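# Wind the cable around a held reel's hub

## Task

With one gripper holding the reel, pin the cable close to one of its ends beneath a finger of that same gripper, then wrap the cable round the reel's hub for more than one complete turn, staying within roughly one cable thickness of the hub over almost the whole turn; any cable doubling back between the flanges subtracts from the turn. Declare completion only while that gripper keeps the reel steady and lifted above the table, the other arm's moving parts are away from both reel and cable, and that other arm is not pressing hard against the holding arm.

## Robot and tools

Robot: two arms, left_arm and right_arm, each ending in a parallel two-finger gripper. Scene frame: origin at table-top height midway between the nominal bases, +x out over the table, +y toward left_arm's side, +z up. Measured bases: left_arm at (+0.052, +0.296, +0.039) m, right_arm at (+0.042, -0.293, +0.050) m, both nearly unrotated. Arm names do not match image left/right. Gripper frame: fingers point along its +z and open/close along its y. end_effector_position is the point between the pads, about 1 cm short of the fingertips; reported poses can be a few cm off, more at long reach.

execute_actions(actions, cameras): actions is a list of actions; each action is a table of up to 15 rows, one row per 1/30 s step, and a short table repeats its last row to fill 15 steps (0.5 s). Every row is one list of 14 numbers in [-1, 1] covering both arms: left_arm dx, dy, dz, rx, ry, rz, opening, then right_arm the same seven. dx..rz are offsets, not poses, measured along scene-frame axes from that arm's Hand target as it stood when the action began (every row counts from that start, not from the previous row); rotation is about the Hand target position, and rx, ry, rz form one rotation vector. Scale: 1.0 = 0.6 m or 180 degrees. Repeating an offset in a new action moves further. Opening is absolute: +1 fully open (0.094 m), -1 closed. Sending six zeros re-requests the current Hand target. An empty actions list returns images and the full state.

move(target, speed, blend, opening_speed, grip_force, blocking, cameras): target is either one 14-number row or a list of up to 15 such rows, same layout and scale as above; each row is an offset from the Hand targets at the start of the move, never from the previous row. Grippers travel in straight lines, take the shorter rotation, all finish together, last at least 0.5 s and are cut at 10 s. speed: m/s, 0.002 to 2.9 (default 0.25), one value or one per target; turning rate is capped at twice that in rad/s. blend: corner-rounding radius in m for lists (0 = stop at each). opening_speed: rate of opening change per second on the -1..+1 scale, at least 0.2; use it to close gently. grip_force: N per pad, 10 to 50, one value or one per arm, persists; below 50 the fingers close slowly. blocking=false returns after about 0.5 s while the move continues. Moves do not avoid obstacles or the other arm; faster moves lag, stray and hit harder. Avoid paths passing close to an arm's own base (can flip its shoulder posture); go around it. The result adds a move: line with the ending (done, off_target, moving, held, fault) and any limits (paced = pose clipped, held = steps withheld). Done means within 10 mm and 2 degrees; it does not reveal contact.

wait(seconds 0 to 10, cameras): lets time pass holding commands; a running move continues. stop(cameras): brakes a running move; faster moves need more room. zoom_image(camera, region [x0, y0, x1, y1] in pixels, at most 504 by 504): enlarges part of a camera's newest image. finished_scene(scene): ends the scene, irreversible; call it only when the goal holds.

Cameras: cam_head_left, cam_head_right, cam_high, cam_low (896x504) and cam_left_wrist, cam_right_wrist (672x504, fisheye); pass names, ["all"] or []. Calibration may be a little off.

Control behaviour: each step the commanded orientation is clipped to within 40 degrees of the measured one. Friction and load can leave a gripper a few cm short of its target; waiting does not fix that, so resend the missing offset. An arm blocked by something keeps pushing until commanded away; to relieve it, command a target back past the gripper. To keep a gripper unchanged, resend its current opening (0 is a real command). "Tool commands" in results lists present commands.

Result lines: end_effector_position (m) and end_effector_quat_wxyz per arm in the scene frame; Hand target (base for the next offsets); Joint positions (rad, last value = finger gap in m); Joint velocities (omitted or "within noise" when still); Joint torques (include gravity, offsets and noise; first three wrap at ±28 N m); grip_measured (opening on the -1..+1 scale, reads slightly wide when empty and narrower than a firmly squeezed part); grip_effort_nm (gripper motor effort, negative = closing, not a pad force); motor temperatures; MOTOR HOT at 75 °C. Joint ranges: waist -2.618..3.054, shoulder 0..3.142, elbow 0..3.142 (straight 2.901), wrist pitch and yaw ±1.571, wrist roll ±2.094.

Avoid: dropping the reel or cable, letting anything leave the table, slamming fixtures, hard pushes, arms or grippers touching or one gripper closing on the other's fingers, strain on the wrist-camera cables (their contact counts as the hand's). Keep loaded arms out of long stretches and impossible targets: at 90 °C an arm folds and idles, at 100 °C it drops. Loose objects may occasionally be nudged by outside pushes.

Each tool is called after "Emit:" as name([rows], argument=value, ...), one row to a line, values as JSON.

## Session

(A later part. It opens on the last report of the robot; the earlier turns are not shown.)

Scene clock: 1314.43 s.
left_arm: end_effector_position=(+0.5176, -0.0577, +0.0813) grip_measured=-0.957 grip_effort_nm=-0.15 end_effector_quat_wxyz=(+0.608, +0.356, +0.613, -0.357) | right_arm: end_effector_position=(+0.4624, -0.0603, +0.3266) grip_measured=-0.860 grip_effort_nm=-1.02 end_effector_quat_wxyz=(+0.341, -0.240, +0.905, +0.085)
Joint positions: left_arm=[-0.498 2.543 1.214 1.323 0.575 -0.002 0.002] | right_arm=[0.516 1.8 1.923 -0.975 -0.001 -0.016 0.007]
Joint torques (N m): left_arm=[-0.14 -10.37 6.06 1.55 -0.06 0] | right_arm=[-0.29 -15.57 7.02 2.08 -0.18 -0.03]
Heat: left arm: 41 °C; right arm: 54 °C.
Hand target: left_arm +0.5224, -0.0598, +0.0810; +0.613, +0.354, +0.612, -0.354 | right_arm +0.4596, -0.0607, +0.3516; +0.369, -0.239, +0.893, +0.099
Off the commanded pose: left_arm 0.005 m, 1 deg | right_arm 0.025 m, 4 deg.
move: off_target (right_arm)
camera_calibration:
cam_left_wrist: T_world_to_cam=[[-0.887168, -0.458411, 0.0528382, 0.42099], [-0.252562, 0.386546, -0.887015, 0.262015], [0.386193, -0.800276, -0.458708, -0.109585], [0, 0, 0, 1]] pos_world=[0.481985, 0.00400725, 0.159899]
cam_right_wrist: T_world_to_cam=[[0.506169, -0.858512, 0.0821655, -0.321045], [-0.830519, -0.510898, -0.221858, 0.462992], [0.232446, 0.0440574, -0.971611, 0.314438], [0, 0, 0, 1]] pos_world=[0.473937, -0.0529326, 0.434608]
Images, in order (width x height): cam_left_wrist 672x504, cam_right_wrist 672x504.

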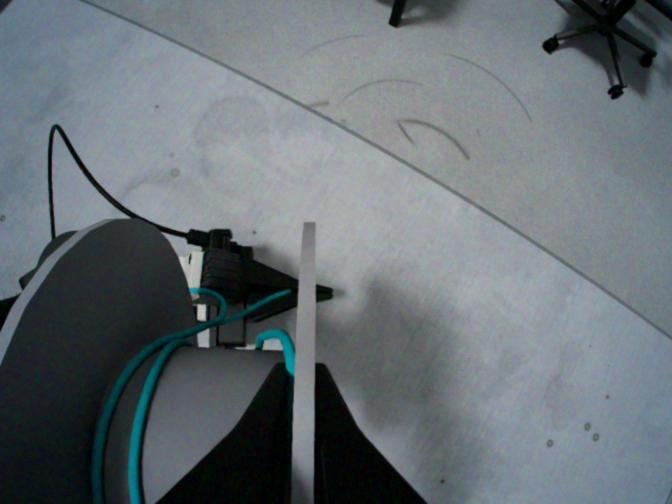

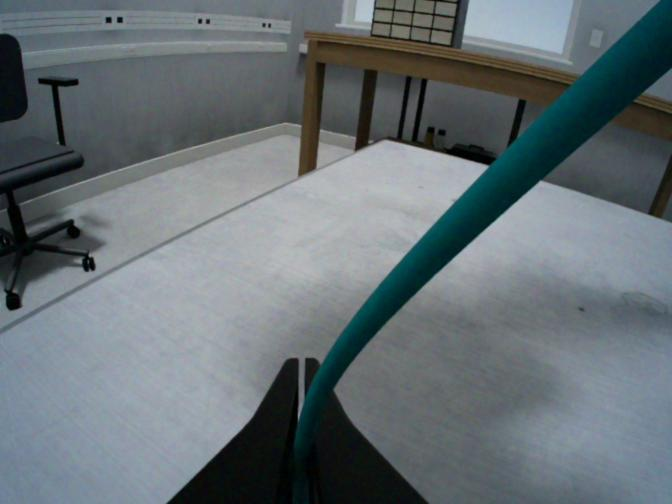

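Emit:
move(target=[0.103,0.175,0.007,0,0,0,-0.96,0,0,0,0,0,0,-1], speed=0.06, cameras=["cam_right_wrist","cam_left_wrist","cam_low"])

Scene clock: 1322.00 s.
left_arm: end_effector_position=(+0.5804, +0.0452, +0.0865) grip_measured=-0.957 grip_effort_nm=-0.16 end_effector_quat_wxyz=(+0.611, +0.351, +0.615, -0.353) | right_arm: end_effector_position=(+0.4624, -0.0603, +0.3266) grip_measured=-0.860 grip_effort_nm=-1.02 end_effector_quat_wxyz=(+0.341, -0.240, +0.905, +0.085)
Joint positions: left_arm=[-0.231 2.571 1.327 1.24 0.828 -0.002 0.002] | right_arm=[0.516 1.8 1.923 -0.975 -0.001 -0.016 0.007]
Joint torques (N m): left_arm=[0.32 -10.55 6.56 1.46 0.1 0] | right_arm=[-0.32 -15.58 7.01 2.08 -0.17 -0.02]
Heat: left arm: 41 °C; right arm: 54 °C.
Hand target: left_arm +0.5842, +0.0452, +0.0853; +0.613, +0.354, +0.612, -0.354 | right_arm +0.4596, -0.0607, +0.3516; +0.369, -0.239, +0.893, +0.099
Off the commanded pose: left_arm 0.004 m, 1 deg | right_arm 0.025 m, 4 deg.
move: off_target (right_arm)
camera_calibration:
cam_left_wrist: T_world_to_cam=[[-0.880707, -0.470756, 0.0523834, 0.520386], [-0.256543, 0.381112, -0.888222, 0.245325], [0.398172, -0.795702, -0.456417, -0.0564016], [0, 0, 0, 1]] pos_world=[0.543701, 0.1066, 0.164901]
cam_right_wrist: T_world_to_cam=[[0.506169, -0.858512, 0.0821655, -0.321045], [-0.830519, -0.510898, -0.221858, 0.462992], [0.232446, 0.0440574, -0.971611, 0.314438], [0, 0, 0, 1]] pos_world=[0.473937, -0.0529326, 0.434608]
Images, in order (width x height): cam_low 896x504, cam_left_wrist 672x504, cam_right_wrist 672x504.

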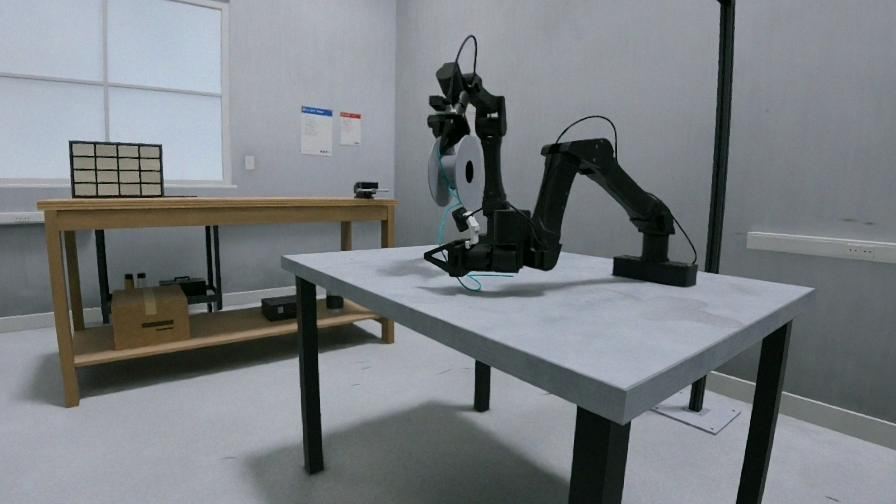

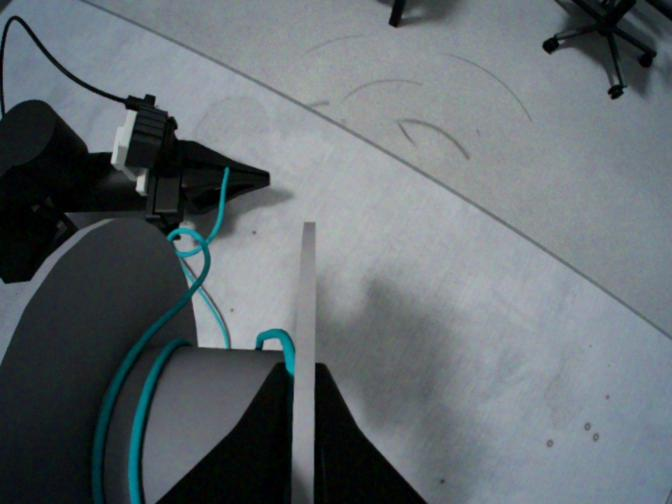

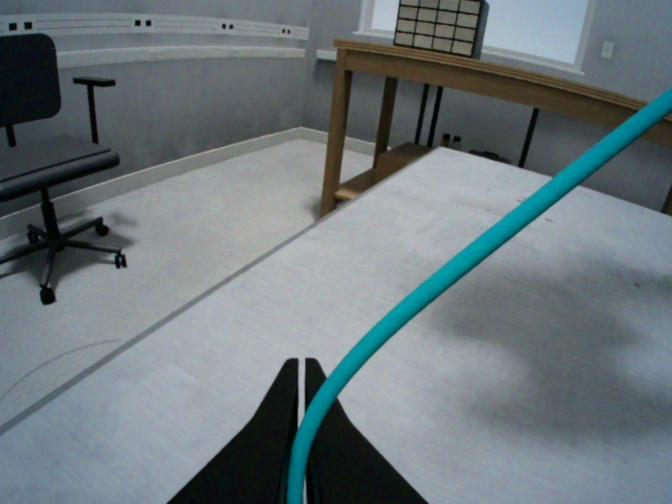

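Emit:
move(target=[0.13,0.075,0.04,0,0,0,-0.96,0,0,0,0,0,0,-1], speed=0.06, cameras=["cam_right_wrist","cam_left_wrist","cam_low"])

Scene clock: 1328.47 s.
left_arm: end_effector_position=(+0.6553, +0.0845, +0.1138) grip_measured=-0.957 grip_effort_nm=-0.15 end_effector_quat_wxyz=(+0.612, +0.358, +0.608, -0.358) | right_arm: end_effector_position=(+0.4624, -0.0603, +0.3266) grip_measured=-0.860 grip_effort_nm=-1.02 end_effector_quat_wxyz=(+0.341, -0.240, +0.905, +0.085)
Joint positions: left_arm=[-0.122 2.677 1.732 0.953 0.956 -0.002 0.002] | right_arm=[0.516 1.8 1.923 -0.975 -0.001 -0.016 0.007]
Joint torques (N m): left_arm=[0.85 -11.75 8.13 1.37 0 0.01] | right_arm=[-0.32 -15.57 7.04 2.08 -0.16 -0.03]
Heat: left arm: 41 °C; right arm: 54 °C.
Hand target: left_arm +0.6622, +0.0902, +0.1091; +0.613, +0.354, +0.612, -0.354 | right_arm +0.4596, -0.0607, +0.3516; +0.369, -0.239, +0.893, +0.099
Off the commanded pose: left_arm 0.010 m, 1 deg | right_arm 0.025 m, 4 deg.
move: off_target (right_arm)
camera_calibration:
cam_left_wrist: T_world_to_cam=[[-0.890069, -0.453835, 0.0425457, 0.609296], [-0.238551, 0.384238, -0.891883, 0.262248], [0.38842, -0.803987, -0.450261, -0.0361384], [0, 0, 0, 1]] pos_world=[0.618912, 0.146699, 0.1917]
cam_right_wrist: T_world_to_cam=[[0.506169, -0.858512, 0.0821655, -0.321045], [-0.830519, -0.510898, -0.221858, 0.462992], [0.232446, 0.0440574, -0.971611, 0.314438], [0, 0, 0, 1]] pos_world=[0.473937, -0.0529326, 0.434608]
Images, in order (width x height): cam_low 896x504, cam_left_wrist 672x504, cam_right_wrist 672x504.

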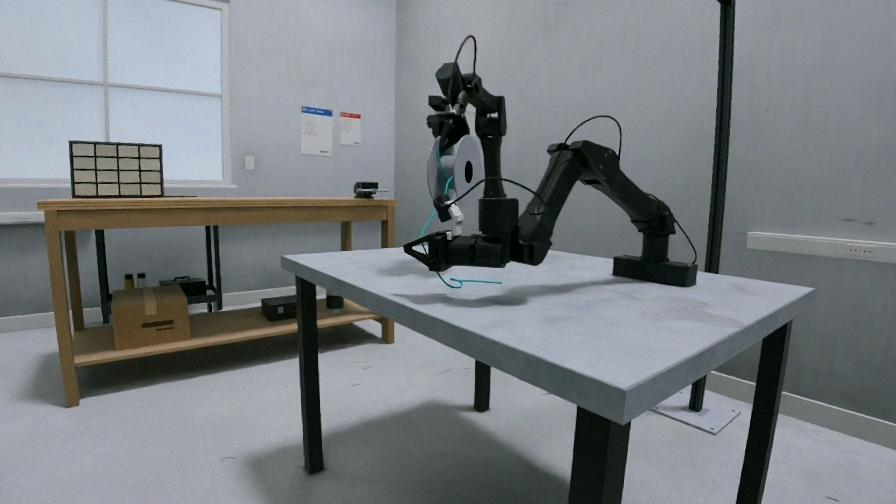

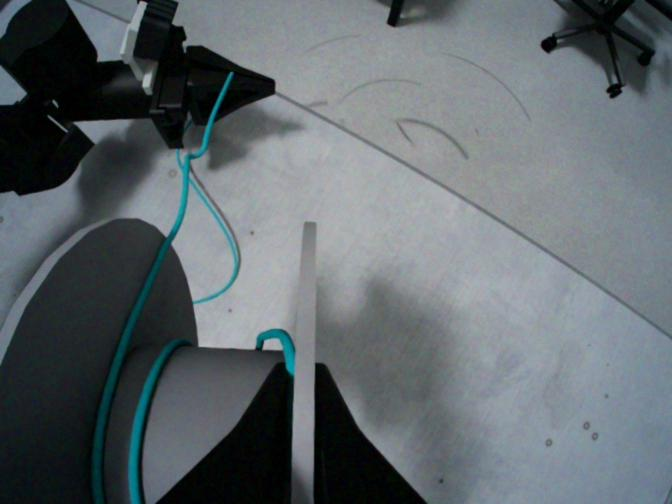

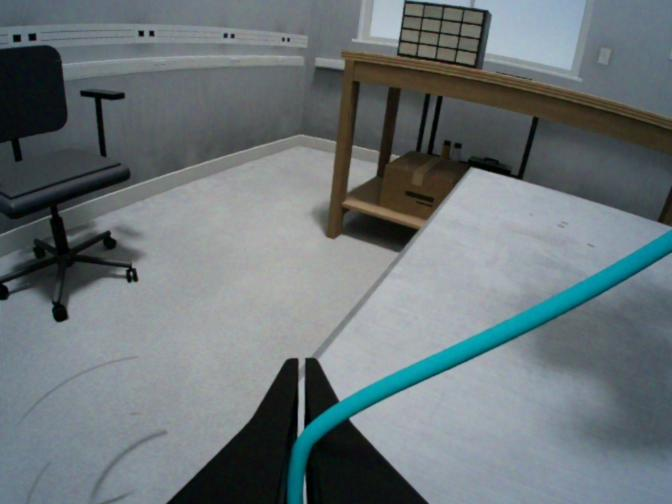

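Emit:
move(target=[0.05,0.023,0.02,0,0,0,-0.96,0,0,0,0,0,0,-1], speed=0.05, cameras=["cam_left_wrist","cam_right_wrist"])

Scene clock: 1333.63 s.
left_arm: end_effector_position=(+0.6771, +0.0876, +0.1324) grip_measured=-0.957 grip_effort_nm=-0.15 end_effector_quat_wxyz=(+0.612, +0.376, +0.592, -0.367) | right_arm: end_effector_position=(+0.4646, -0.0599, +0.3284) grip_measured=-0.860 grip_effort_nm=-1.02 end_effector_quat_wxyz=(+0.347, -0.239, +0.903, +0.085)
Joint positions: left_arm=[-0.104 2.738 1.936 0.834 1.018 -0.002 0.002] | right_arm=[0.516 1.8 1.923 -0.964 0.003 -0.016 0.007]
Joint torques (N m): left_arm=[2.09 -11.88 8.4 1.14 -0.33 -0.01] | right_arm=[-0.32 -15.51 7.02 1.97 -0.2 -0.03]
Heat: left arm: 41 °C; right arm: 54 °C.
Hand target: left_arm +0.6922, +0.1041, +0.1213; +0.613, +0.354, +0.612, -0.354 | right_arm +0.4596, -0.0607, +0.3516; +0.369, -0.239, +0.893, +0.099
Off the commanded pose: left_arm 0.025 m, 4 deg | right_arm 0.024 m, 3 deg.
move: off_target (left_arm, right_arm)
camera_calibration:
cam_left_wrist: T_world_to_cam=[[-0.909759, -0.414616, 0.0207747, 0.642106], [-0.199485, 0.392731, -0.897757, 0.256372], [0.364066, -0.820887, -0.440001, -0.0171004], [0, 0, 0, 1]] pos_world=[0.64153, 0.151504, 0.209297]
cam_right_wrist: T_world_to_cam=[[0.503227, -0.859959, 0.0850468, -0.321506], [-0.829243, -0.508244, -0.232473, 0.468381], [0.243142, 0.0464622, -0.968877, 0.310008], [0, 0, 0, 1]] pos_world=[0.474816, -0.052834, 0.436589]
Images, in order (width x height): cam_left_wrist 672x504, cam_right_wrist 672x504.

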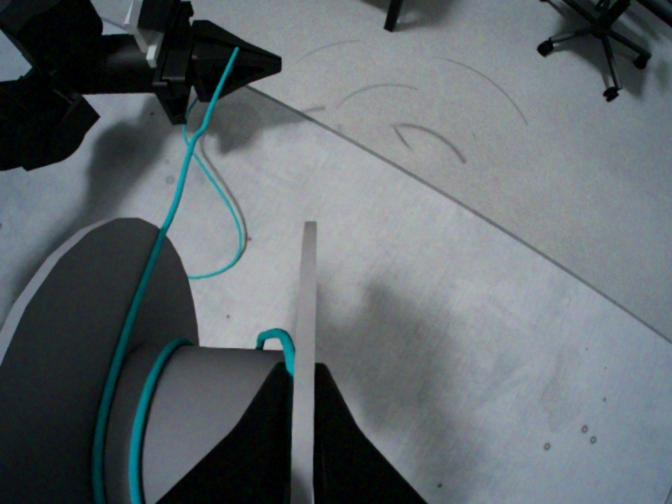

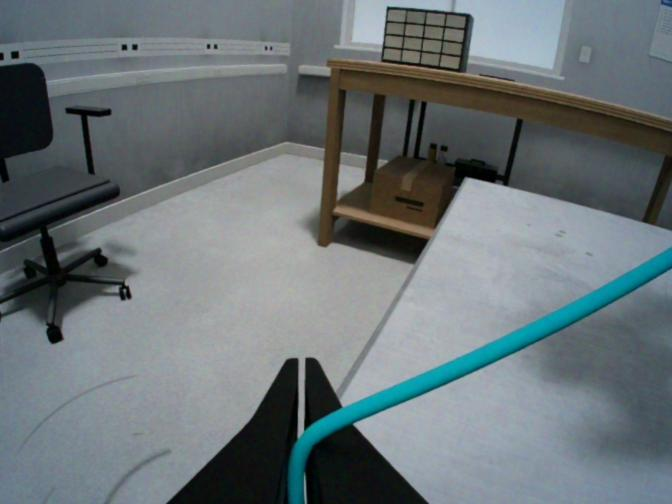

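Emit:
move([
  [-0.06,-0.034,-0.02,0,0,0,-0.96,0,0,0,0,0,0,-1],
  [-0.20,-0.11,-0.03,0,0,0,-0.85,0,0,0,0,0,0,-1],
], speed=0.06, blend=[0.01,0], cameras=["cam_left_wrist","cam_right_wrist","cam_low"])

Scene clock: 1346.30 s.
left_arm: end_effector_position=(+0.5690, +0.0397, +0.0711) grip_measured=-0.853 grip_effort_nm=0.13 end_effector_quat_wxyz=(+0.587, +0.348, +0.634, -0.363) | right_arm: end_effector_position=(+0.4626, -0.0602, +0.3267) grip_measured=-0.860 grip_effort_nm=-1.02 end_effector_quat_wxyz=(+0.341, -0.240, +0.905, +0.085)
Joint positions: left_arm=[-0.245 2.566 1.288 1.209 0.825 -0.002 0.007] | right_arm=[0.516 1.8 1.923 -0.974 -0.001 -0.016 0.007]
Joint torques (N m): left_arm=[-0.32 -15.84 3.86 1.71 -0.05 0.02] | right_arm=[-0.32 -15.57 7.02 2.08 -0.17 -0.03]
Heat: left arm: 42 °C; right arm: 54 °C.
Hand target: left_arm +0.5723, +0.0380, +0.1033; +0.613, +0.354, +0.612, -0.354 | right_arm +0.4596, -0.0607, +0.3516; +0.369, -0.239, +0.893, +0.099
Off the commanded pose: left_arm 0.032 m, 4 deg | right_arm 0.025 m, 4 deg.
move: off_target (left_arm, right_arm); target 2's new opening was sent with left_arm's hand 0.033 m and 4 deg from that target
camera_calibration:
cam_left_wrist: T_world_to_cam=[[-0.88141, -0.461459, 0.100855, 0.505206], [-0.306772, 0.396879, -0.865088, 0.257128], [0.359176, -0.793437, -0.491376, -0.0386268], [0, 0, 0, 1]] pos_world=[0.538047, 0.100435, 0.152505]
cam_right_wrist: T_world_to_cam=[[0.506324, -0.858391, 0.0824665, -0.321165], [-0.8302, -0.511083, -0.222626, 0.463236], [0.233248, 0.0442572, -0.97141, 0.314073], [0, 0, 0, 1]] pos_world=[0.473935, -0.0528334, 0.434707]
Images, in order (width x height): cam_low 896x504, cam_left_wrist 672x504, cam_right_wrist 672x504.

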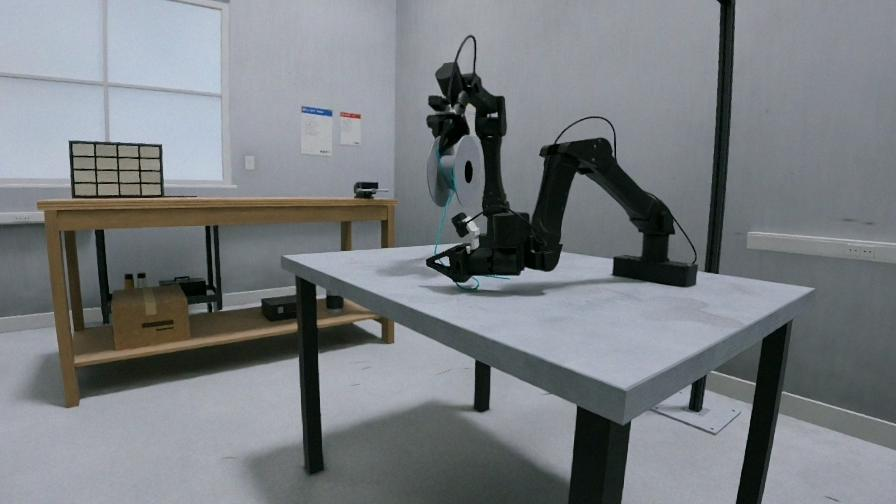

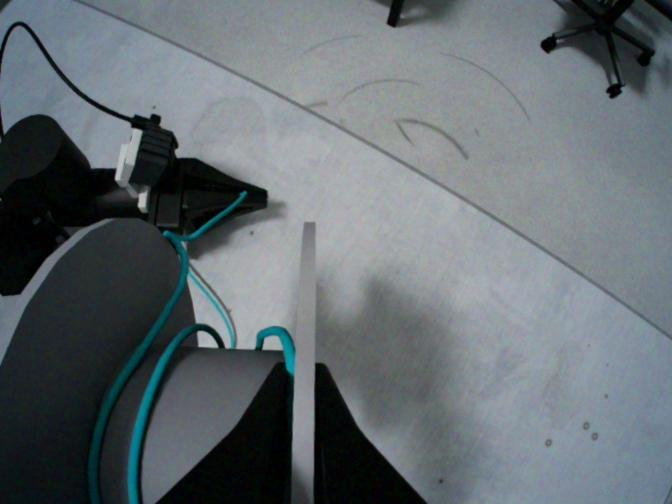

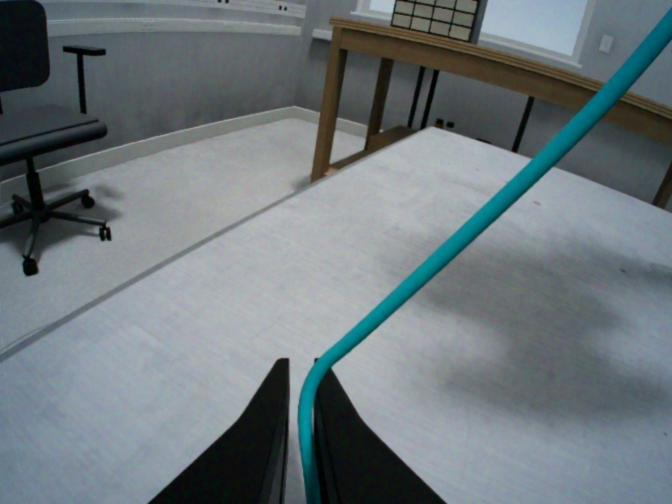

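Emit:
move([
  [0.1,0.055,0.02,0,0,0,-0.96,0,0,0,0,0,0,-1],
  [0.195,0.107,0.03,0,0,0,-0.96,0,0,0,0,0,0,-1],
], speed=0.07, blend=[0.03,0], cameras=["cam_left_wrist","cam_right_wrist"])

Scene clock: 1355.40 s.
left_arm: end_effector_position=(+0.6755, +0.0880, +0.1308) grip_measured=-0.955 grip_effort_nm=-0.31 end_effector_quat_wxyz=(+0.611, +0.373, +0.595, -0.366) | right_arm: end_effector_position=(+0.4636, -0.0602, +0.3275) grip_measured=-0.860 grip_effort_nm=-1.02 end_effector_quat_wxyz=(+0.344, -0.240, +0.904, +0.085)
Joint positions: left_arm=[-0.104 2.73 1.915 0.842 1.01 -0.002 0.002] | right_arm=[0.516 1.8 1.923 -0.969 0.002 -0.016 0.007]
Joint torques (N m): left_arm=[1.77 -12.03 8.39 1.15 -0.3 0] | right_arm=[-0.34 -15.57 7.05 2.03 -0.19 -0.02]
Heat: left arm: 41 °C; right arm: 54 °C.
Hand target: left_arm +0.6892, +0.1022, +0.1213; +0.613, +0.354, +0.612, -0.354 | right_arm +0.4596, -0.0607, +0.3517; +0.369, -0.239, +0.893, +0.099
Off the commanded pose: left_arm 0.022 m, 3 deg | right_arm 0.024 m, 4 deg.
move: off_target (left_arm, right_arm)
camera_calibration:
cam_left_wrist: T_world_to_cam=[[-0.906914, -0.420548, 0.0254268, 0.638826], [-0.206759, 0.391669, -0.896575, 0.259327], [0.367094, -0.818373, -0.442162, -0.0189191], [0, 0, 0, 1]] pos_world=[0.639923, 0.151604, 0.207897]
cam_right_wrist: T_world_to_cam=[[0.50434, -0.859353, 0.0845745, -0.321599], [-0.829932, -0.509446, -0.227328, 0.465798], [0.238441, 0.0444595, -0.970139, 0.31182], [0, 0, 0, 1]] pos_world=[0.474425, -0.0529311, 0.435597]
Images, in order (width x height): cam_left_wrist 672x504, cam_right_wrist 672x504.

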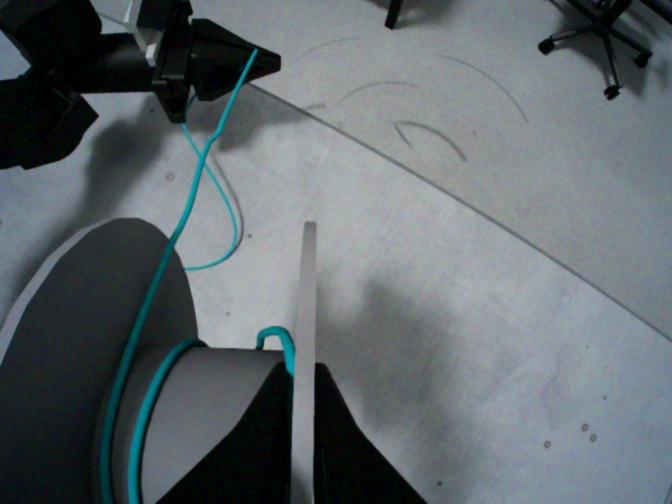

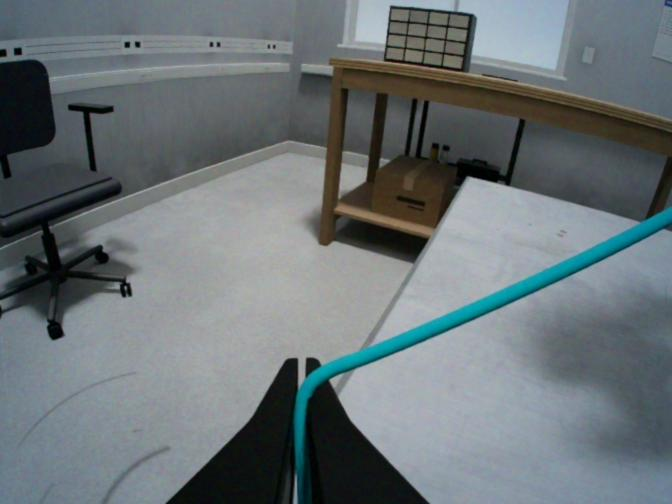

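Emit:
move(target=[0.04,0.023,0.01,0,0,0,-0.97,0,0,0,0,0,0,-1], speed=0.05, cameras=["cam_left_wrist","cam_right_wrist","cam_low"])

Emit:
zoom_image(camera="cam_left_wrist", region=[60, 230, 336, 504])

Emit:
zoom_image(camera="cam_low", region=[410, 115, 490, 215])

Scene clock: 1360.93 s.
left_arm: end_effector_position=(+0.6896, +0.0918, +0.1444) grip_measured=-0.962 grip_effort_nm=-0.45 end_effector_quat_wxyz=(+0.610, +0.391, +0.578, -0.375) | right_arm: end_effector_position=(+0.4685, -0.0599, +0.3316) grip_measured=-0.860 grip_effort_nm=-1.02 end_effector_quat_wxyz=(+0.356, -0.237, +0.900, +0.082)
Joint positions: left_arm=[-0.088 2.795 2.098 0.751 1.073 -0.002 0.002] | right_arm=[0.516 1.8 1.923 -0.945 0.013 -0.016 0.007]
Joint torques (N m): left_arm=[2.91 -11.92 8.61 0.98 -0.67 0.03] | right_arm=[-0.32 -15.5 7.13 1.8 -0.29 -0.02]
Heat: left arm: 42 °C; right arm: 54 °C.
Hand target: left_arm +0.7132, +0.1160, +0.1273; +0.613, +0.354, +0.612, -0.354 | right_arm +0.4596, -0.0607, +0.3517; +0.369, -0.239, +0.893, +0.099
Off the commanded pose: left_arm 0.038 m, 6 deg | right_arm 0.022 m, 3 deg.
move: off_target (left_arm, right_arm)
camera_calibration:
cam_left_wrist: T_world_to_cam=[[-0.925556, -0.378609, 0.00112808, 0.665384], [-0.164914, 0.400467, -0.901349, 0.243962], [0.340807, -0.834435, -0.433092, 0.00334409], [0, 0, 0, 1]] pos_world=[0.654943, 0.157012, 0.220592]
cam_right_wrist: T_world_to_cam=[[0.495488, -0.863563, 0.0935447, -0.32322], [-0.827816, -0.502086, -0.250261, 0.478033], [0.263084, 0.0465636, -0.963649, 0.301023], [0, 0, 0, 1]] pos_world=[0.47668, -0.053124, 0.439949]
Images, in order (width x height): cam_low 896x504, cam_left_wrist 672x504, cam_right_wrist 672x504.

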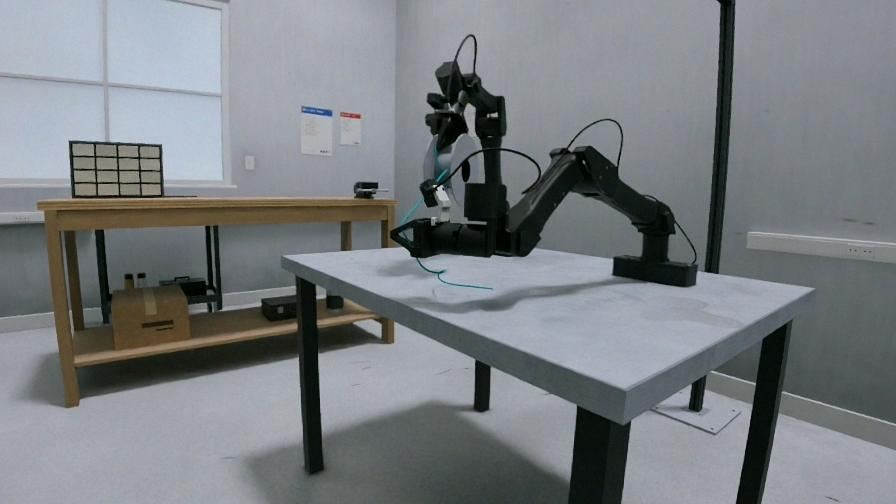

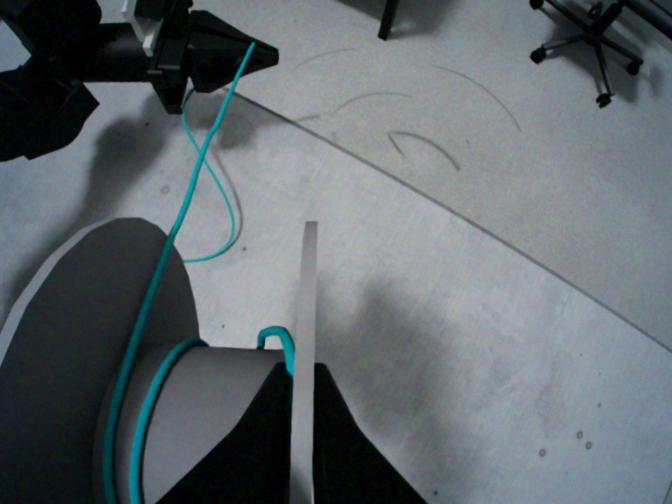

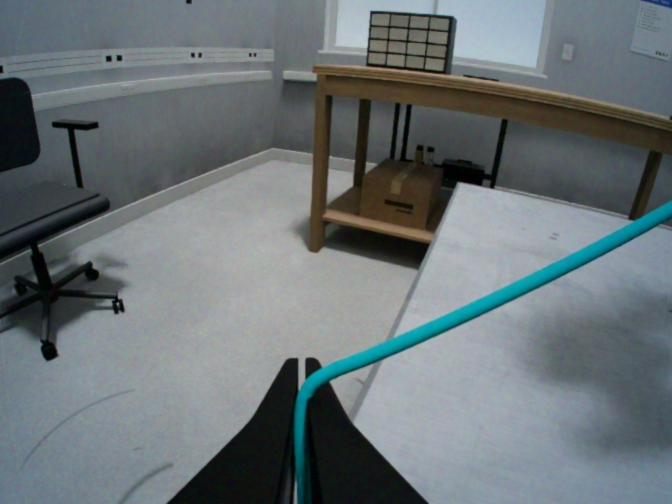

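Scaled by 1.826 from the camera's 672x504 image, which has a finer 960x720 frame.

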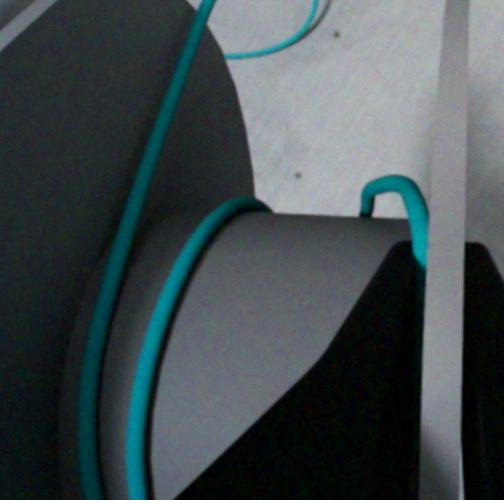

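Scaled by 5.040 from the camera's 896x504 image, which has a finer 1280x720 frame.

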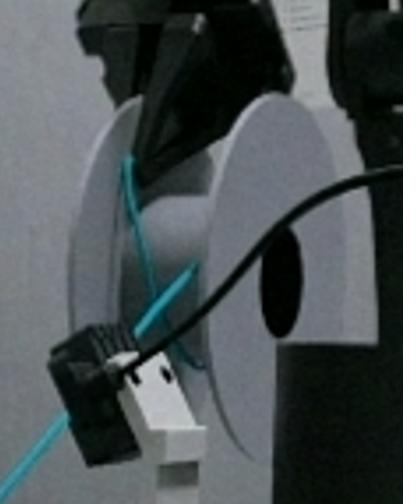

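Emit:
move([
  [-0.06,-0.035,0.0,0,0,0,-0.97,0,0,0,0,0,0,-1],
  [-0.06,-0.035,0.0,0,0,0,0.2,0,0,0,0,0,0,-1],
], speed=0.05, cameras=["cam_left_wrist","cam_right_wrist","cam_low"])

Emit:
zoom_image(camera="cam_left_wrist", region=[60, 230, 336, 504])

Scene clock: 1366.90 s.
left_arm: end_effector_position=(+0.6724, +0.0913, +0.1024) grip_measured=+0.197 grip_effort_nm=0.13 end_effector_quat_wxyz=(+0.598, +0.353, +0.620, -0.365) | right_arm: end_effector_position=(+0.4628, -0.0603, +0.3269) grip_measured=-0.860 grip_effort_nm=-1.02 end_effector_quat_wxyz=(+0.342, -0.240, +0.904, +0.085)
Joint positions: left_arm=[-0.105 2.746 1.861 0.852 0.977 -0.002 0.056] | right_arm=[0.516 1.8 1.923 -0.973 0 -0.016 0.007]
Joint torques (N m): left_arm=[0.4 -16.99 5.67 1.37 -0.07 0] | right_arm=[-0.31 -15.56 7.02 2.07 -0.18 -0.01]
Heat: left arm: 42 °C; right arm: 54 °C.
Hand target: left_arm +0.6773, +0.0952, +0.1273; +0.613, +0.354, +0.612, -0.354 | right_arm +0.4596, -0.0607, +0.3517; +0.369, -0.239, +0.893, +0.099
Off the commanded pose: left_arm 0.026 m, 2 deg | right_arm 0.025 m, 4 deg.
move: off_target (left_arm, right_arm); target 2's new opening was sent with left_arm's hand 0.027 m and 4 deg from that target
camera_calibration:
cam_left_wrist: T_world_to_cam=[[-0.889387, -0.450667, 0.0767428, 0.623864], [-0.272785, 0.388457, -0.880164, 0.274937], [0.36685, -0.803741, -0.468424, -0.0260595], [0, 0, 0, 1]] pos_world=[0.639416, 0.153408, 0.181906]
cam_right_wrist: T_world_to_cam=[[0.50598, -0.858512, 0.0833097, -0.321448], [-0.830017, -0.510897, -0.223733, 0.463787], [0.23464, 0.0440559, -0.971083, 0.313526], [0, 0, 0, 1]] pos_world=[0.474032, -0.0528326, 0.435004]
Images, in order (width x height): cam_low 896x504, cam_left_wrist 672x504, cam_right_wrist 672x504.

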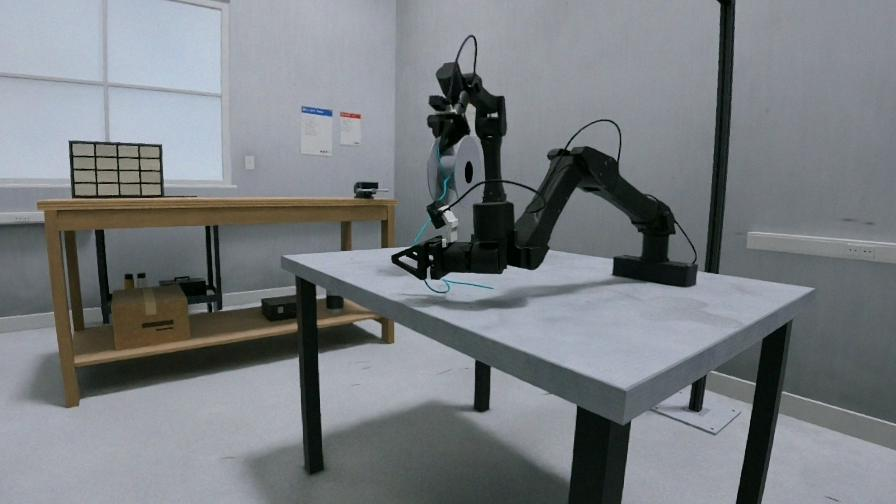

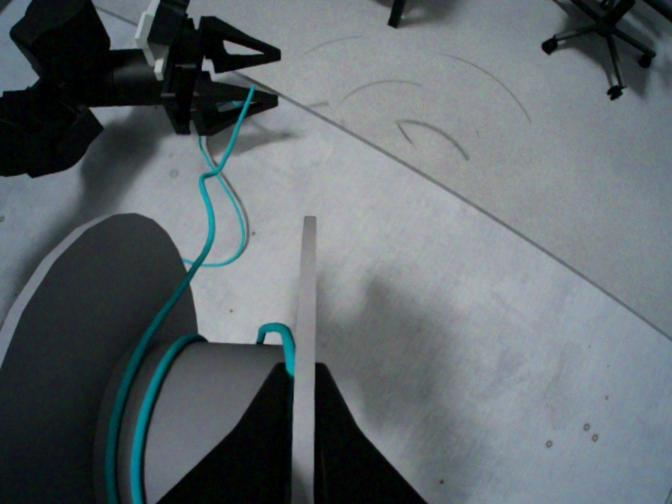

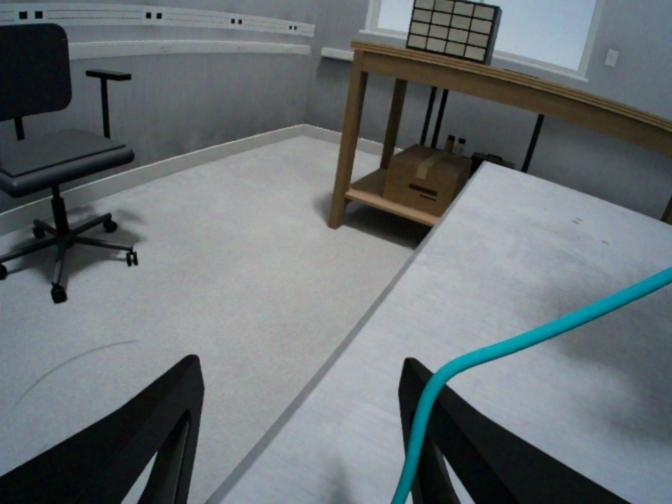

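Scaled by 1.826 from the camera's 672x504 image, which has a finer 960x720 frame.

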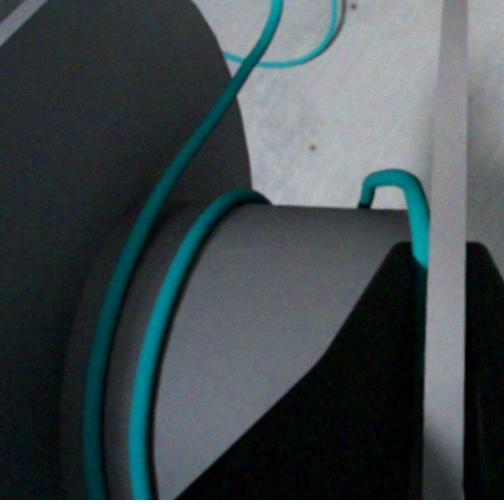

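Emit:
move(target=[-0.12,0.2,0.0,0,0,0,0.2,0,0,0,0,0,0,-1], speed=0.08, cameras=["cam_left_wrist","cam_right_wrist","cam_low"])

Emit:
zoom_image(camera="cam_left_wrist", region=[60, 230, 336, 504])

Emit:
zoom_image(camera="cam_low", region=[390, 115, 550, 305])

Scene clock: 1373.33 s.
left_arm: end_effector_position=(+0.6056, +0.2143, +0.0969) grip_measured=+0.197 grip_effort_nm=0.13 end_effector_quat_wxyz=(+0.594, +0.335, +0.632, -0.367) | right_arm: end_effector_position=(+0.4625, -0.0601, +0.3267) grip_measured=-0.860 grip_effort_nm=-1.02 end_effector_quat_wxyz=(+0.341, -0.241, +0.905, +0.086)
Joint positions: left_arm=[0.141 2.559 1.426 1.066 1.197 -0.002 0.056] | right_arm=[0.516 1.8 1.923 -0.974 -0.001 -0.016 0.007]
Joint torques (N m): left_arm=[0.25 -16.35 4.23 1.54 0.16 0.03] | right_arm=[-0.32 -15.57 7.01 2.07 -0.16 -0.01]
Motor temperatures (°C): left_arm=[29 43 41 39 28 28 30] | right_arm=[30 54 40 42 27 26 36]
Heat: left arm: 43 °C; right arm: 54 °C.
Hand target: left_arm +0.6053, +0.2152, +0.1273; +0.613, +0.354, +0.612, -0.354 | right_arm +0.4596, -0.0607, +0.3516; +0.369, -0.239, +0.893, +0.099
Off the commanded pose: left_arm 0.030 m, 4 deg | right_arm 0.025 m, 4 deg.
move: off_target (left_arm, right_arm)
camera_calibration:
cam_left_wrist: T_world_to_cam=[[-0.874176, -0.472256, 0.113097, 0.612181], [-0.313129, 0.37017, -0.8746, 0.231936], [0.37117, -0.799968, -0.47147, 0.0916561], [0, 0, 0, 1]] pos_world=[0.57376, 0.276572, 0.176828]
cam_right_wrist: T_world_to_cam=[[0.506972, -0.858044, 0.0820949, -0.321158], [-0.829857, -0.511622, -0.222665, 0.463029], [0.233058, 0.0447581, -0.971432, 0.314218], [0, 0, 0, 1]] pos_world=[0.473835, -0.0527355, 0.434707]
Images, in order (width x height): cam_low 896x504, cam_left_wrist 672x504, cam_right_wrist 672x504.

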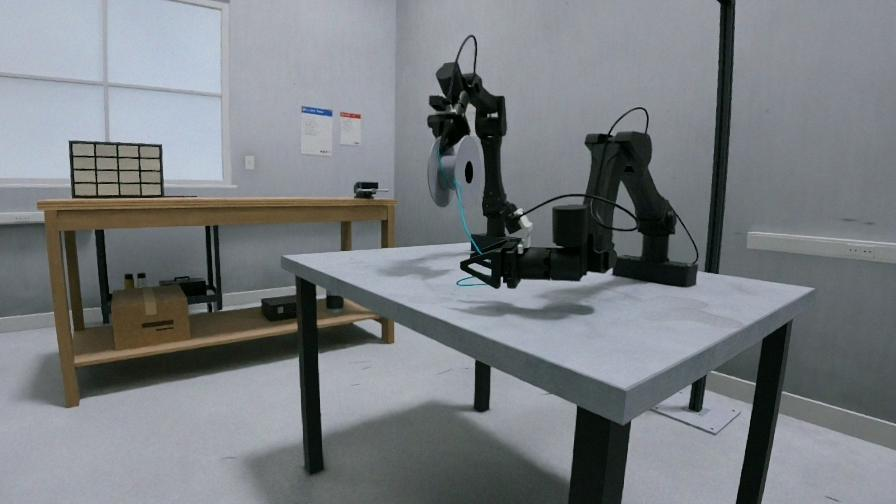

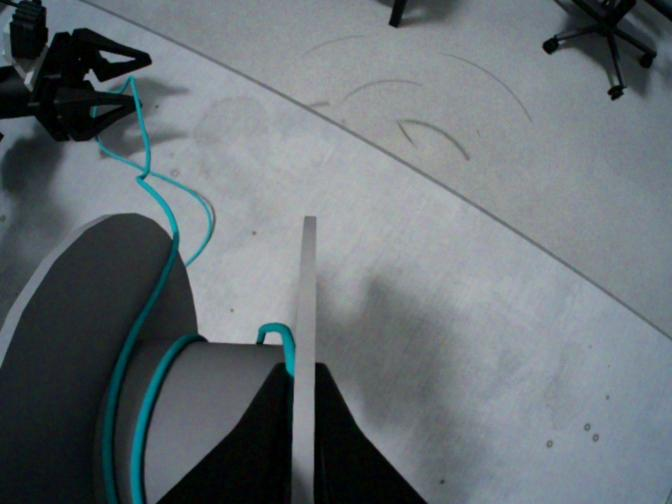

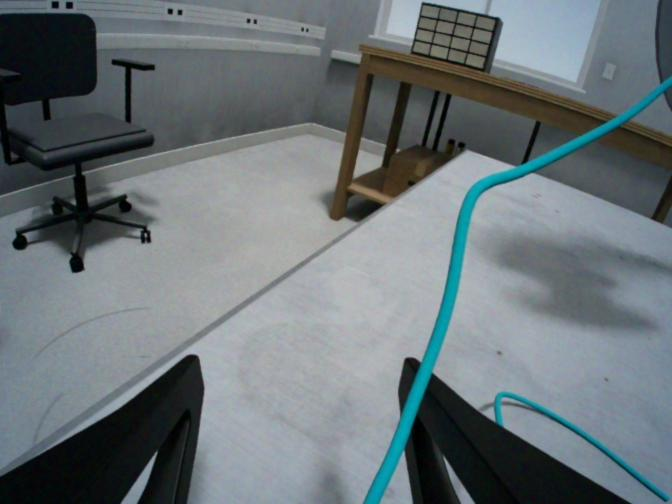

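Scaled by 1.826 from the camera's 672x504 image, which has a finer 960x720 frame.

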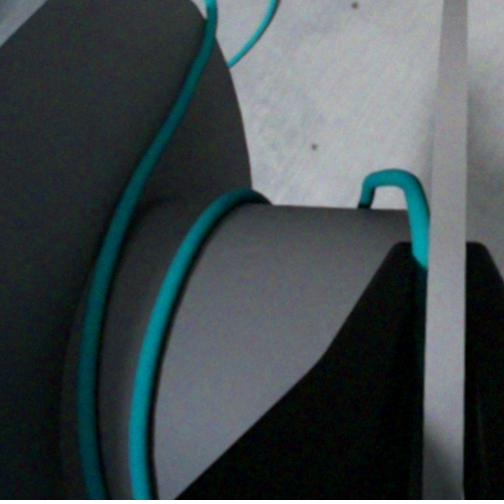

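Scaled by 2.653 from the camera's 896x504 image, which has a finer 1280x720 frame.

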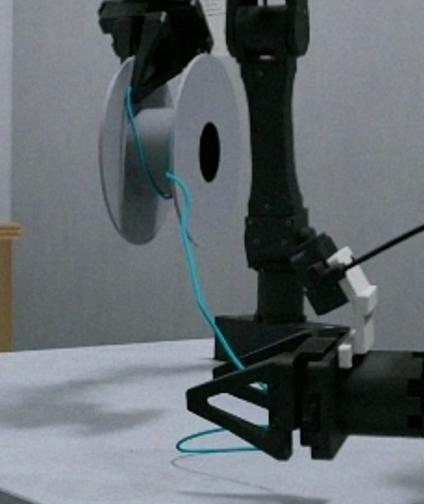

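Emit:
move(target=[-0.1,0.173,-0.04,0,0,0,0.2,0,0,0,0,0,0,-1], speed=0.08, cameras=["cam_left_wrist","cam_right_wrist","cam_low"])

Scene clock: 1383.37 s.
left_arm: end_effector_position=(+0.5462, +0.3184, +0.0838) grip_measured=+0.197 grip_effort_nm=0.13 end_effector_quat_wxyz=(+0.602, +0.335, +0.625, -0.366) | right_arm: end_effector_position=(+0.4624, -0.0602, +0.3266) grip_measured=-0.860 grip_effort_nm=-1.02 end_effector_quat_wxyz=(+0.341, -0.241, +0.905, +0.085)
Joint positions: left_arm=[0.398 2.551 1.287 1.206 1.453 0.003 0.056] | right_arm=[0.516 1.8 1.923 -0.975 -0.001 -0.016 0.007]
Joint torques (N m): left_arm=[0.29 -14.49 3.38 1.4 0.18 -0.02] | right_arm=[-0.29 -15.61 7.01 2.07 -0.16 -0.01]
Motor temperatures (°C): left_arm=[29 44 41 40 27 28 30] | right_arm=[30 55 40 42 27 26 36]
Heat: left arm: 44 °C; right arm: 55 °C.
Hand target: left_arm +0.5453, +0.3188, +0.1033; +0.613, +0.354, +0.612, -0.354 | right_arm +0.4596, -0.0607, +0.3516; +0.369, -0.239, +0.893, +0.099
Off the commanded pose: left_arm 0.020 m, 3 deg | right_arm 0.025 m, 4 deg.
move: off_target (left_arm, right_arm)
camera_calibration:
cam_left_wrist: T_world_to_cam=[[-0.875321, -0.47282, 0.101263, 0.612642], [-0.297204, 0.360885, -0.883986, 0.158342], [0.381422, -0.803868, -0.456414, 0.185134], [0, 0, 0, 1]] pos_world=[0.512704, 0.381349, 0.162431]
cam_right_wrist: T_world_to_cam=[[0.507021, -0.858017, 0.0820791, -0.321164], [-0.830025, -0.511702, -0.221855, 0.462731], [0.232355, 0.0443574, -0.971619, 0.314515], [0, 0, 0, 1]] pos_world=[0.473836, -0.0527346, 0.434609]
Images, in order (width x height): cam_low 896x504, cam_left_wrist 672x504, cam_right_wrist 672x504.

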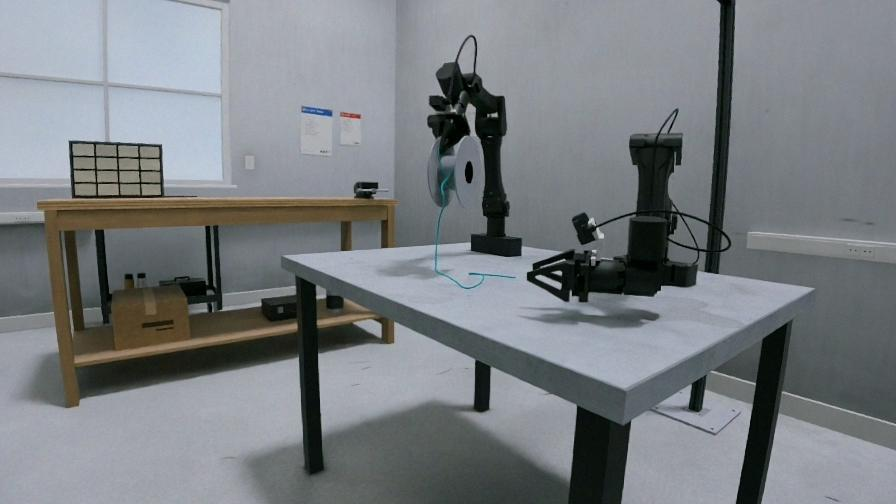

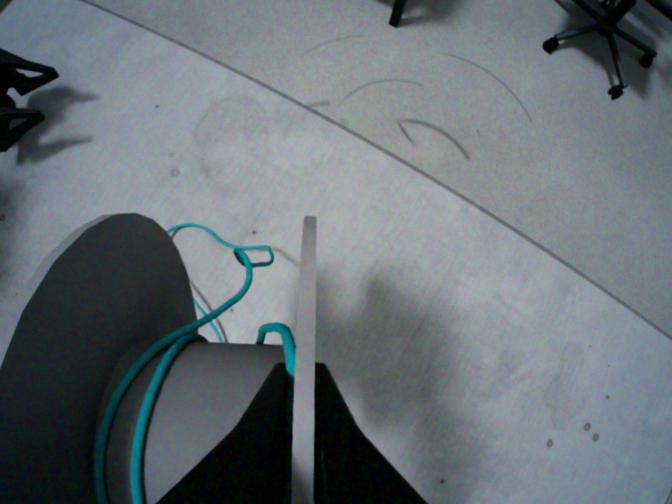

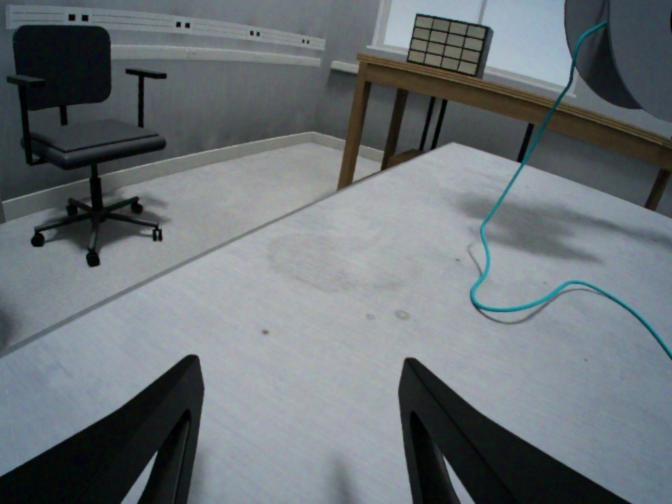

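Hand free. Check the wraps.

Emit:
zoom_image(camera="cam_left_wrist", region=[60, 230, 336, 504])

Emit:
zoom_image(camera="cam_low", region=[410, 115, 490, 215])

Scaled by 1.826 from the camera's 672x504 image, which has a finer 960x720 frame.

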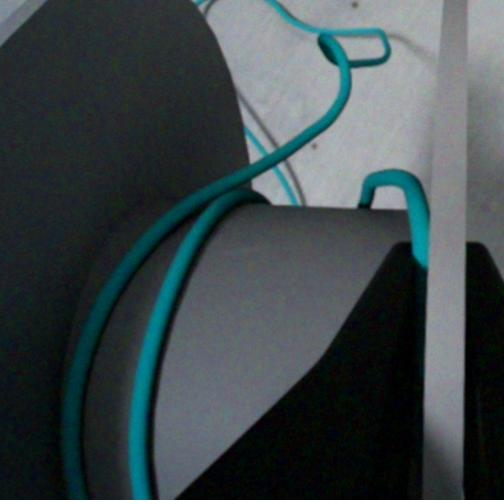

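Scaled by 5.040 from the camera's 896x504 image, which has a finer 1280x720 frame.

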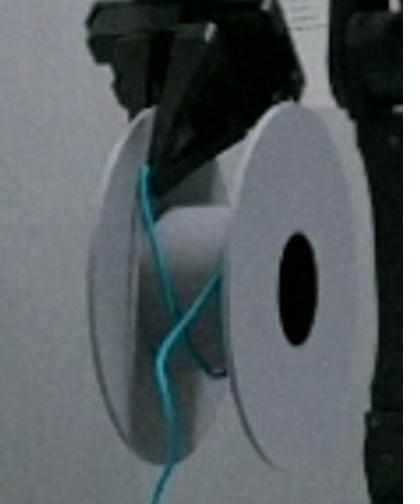

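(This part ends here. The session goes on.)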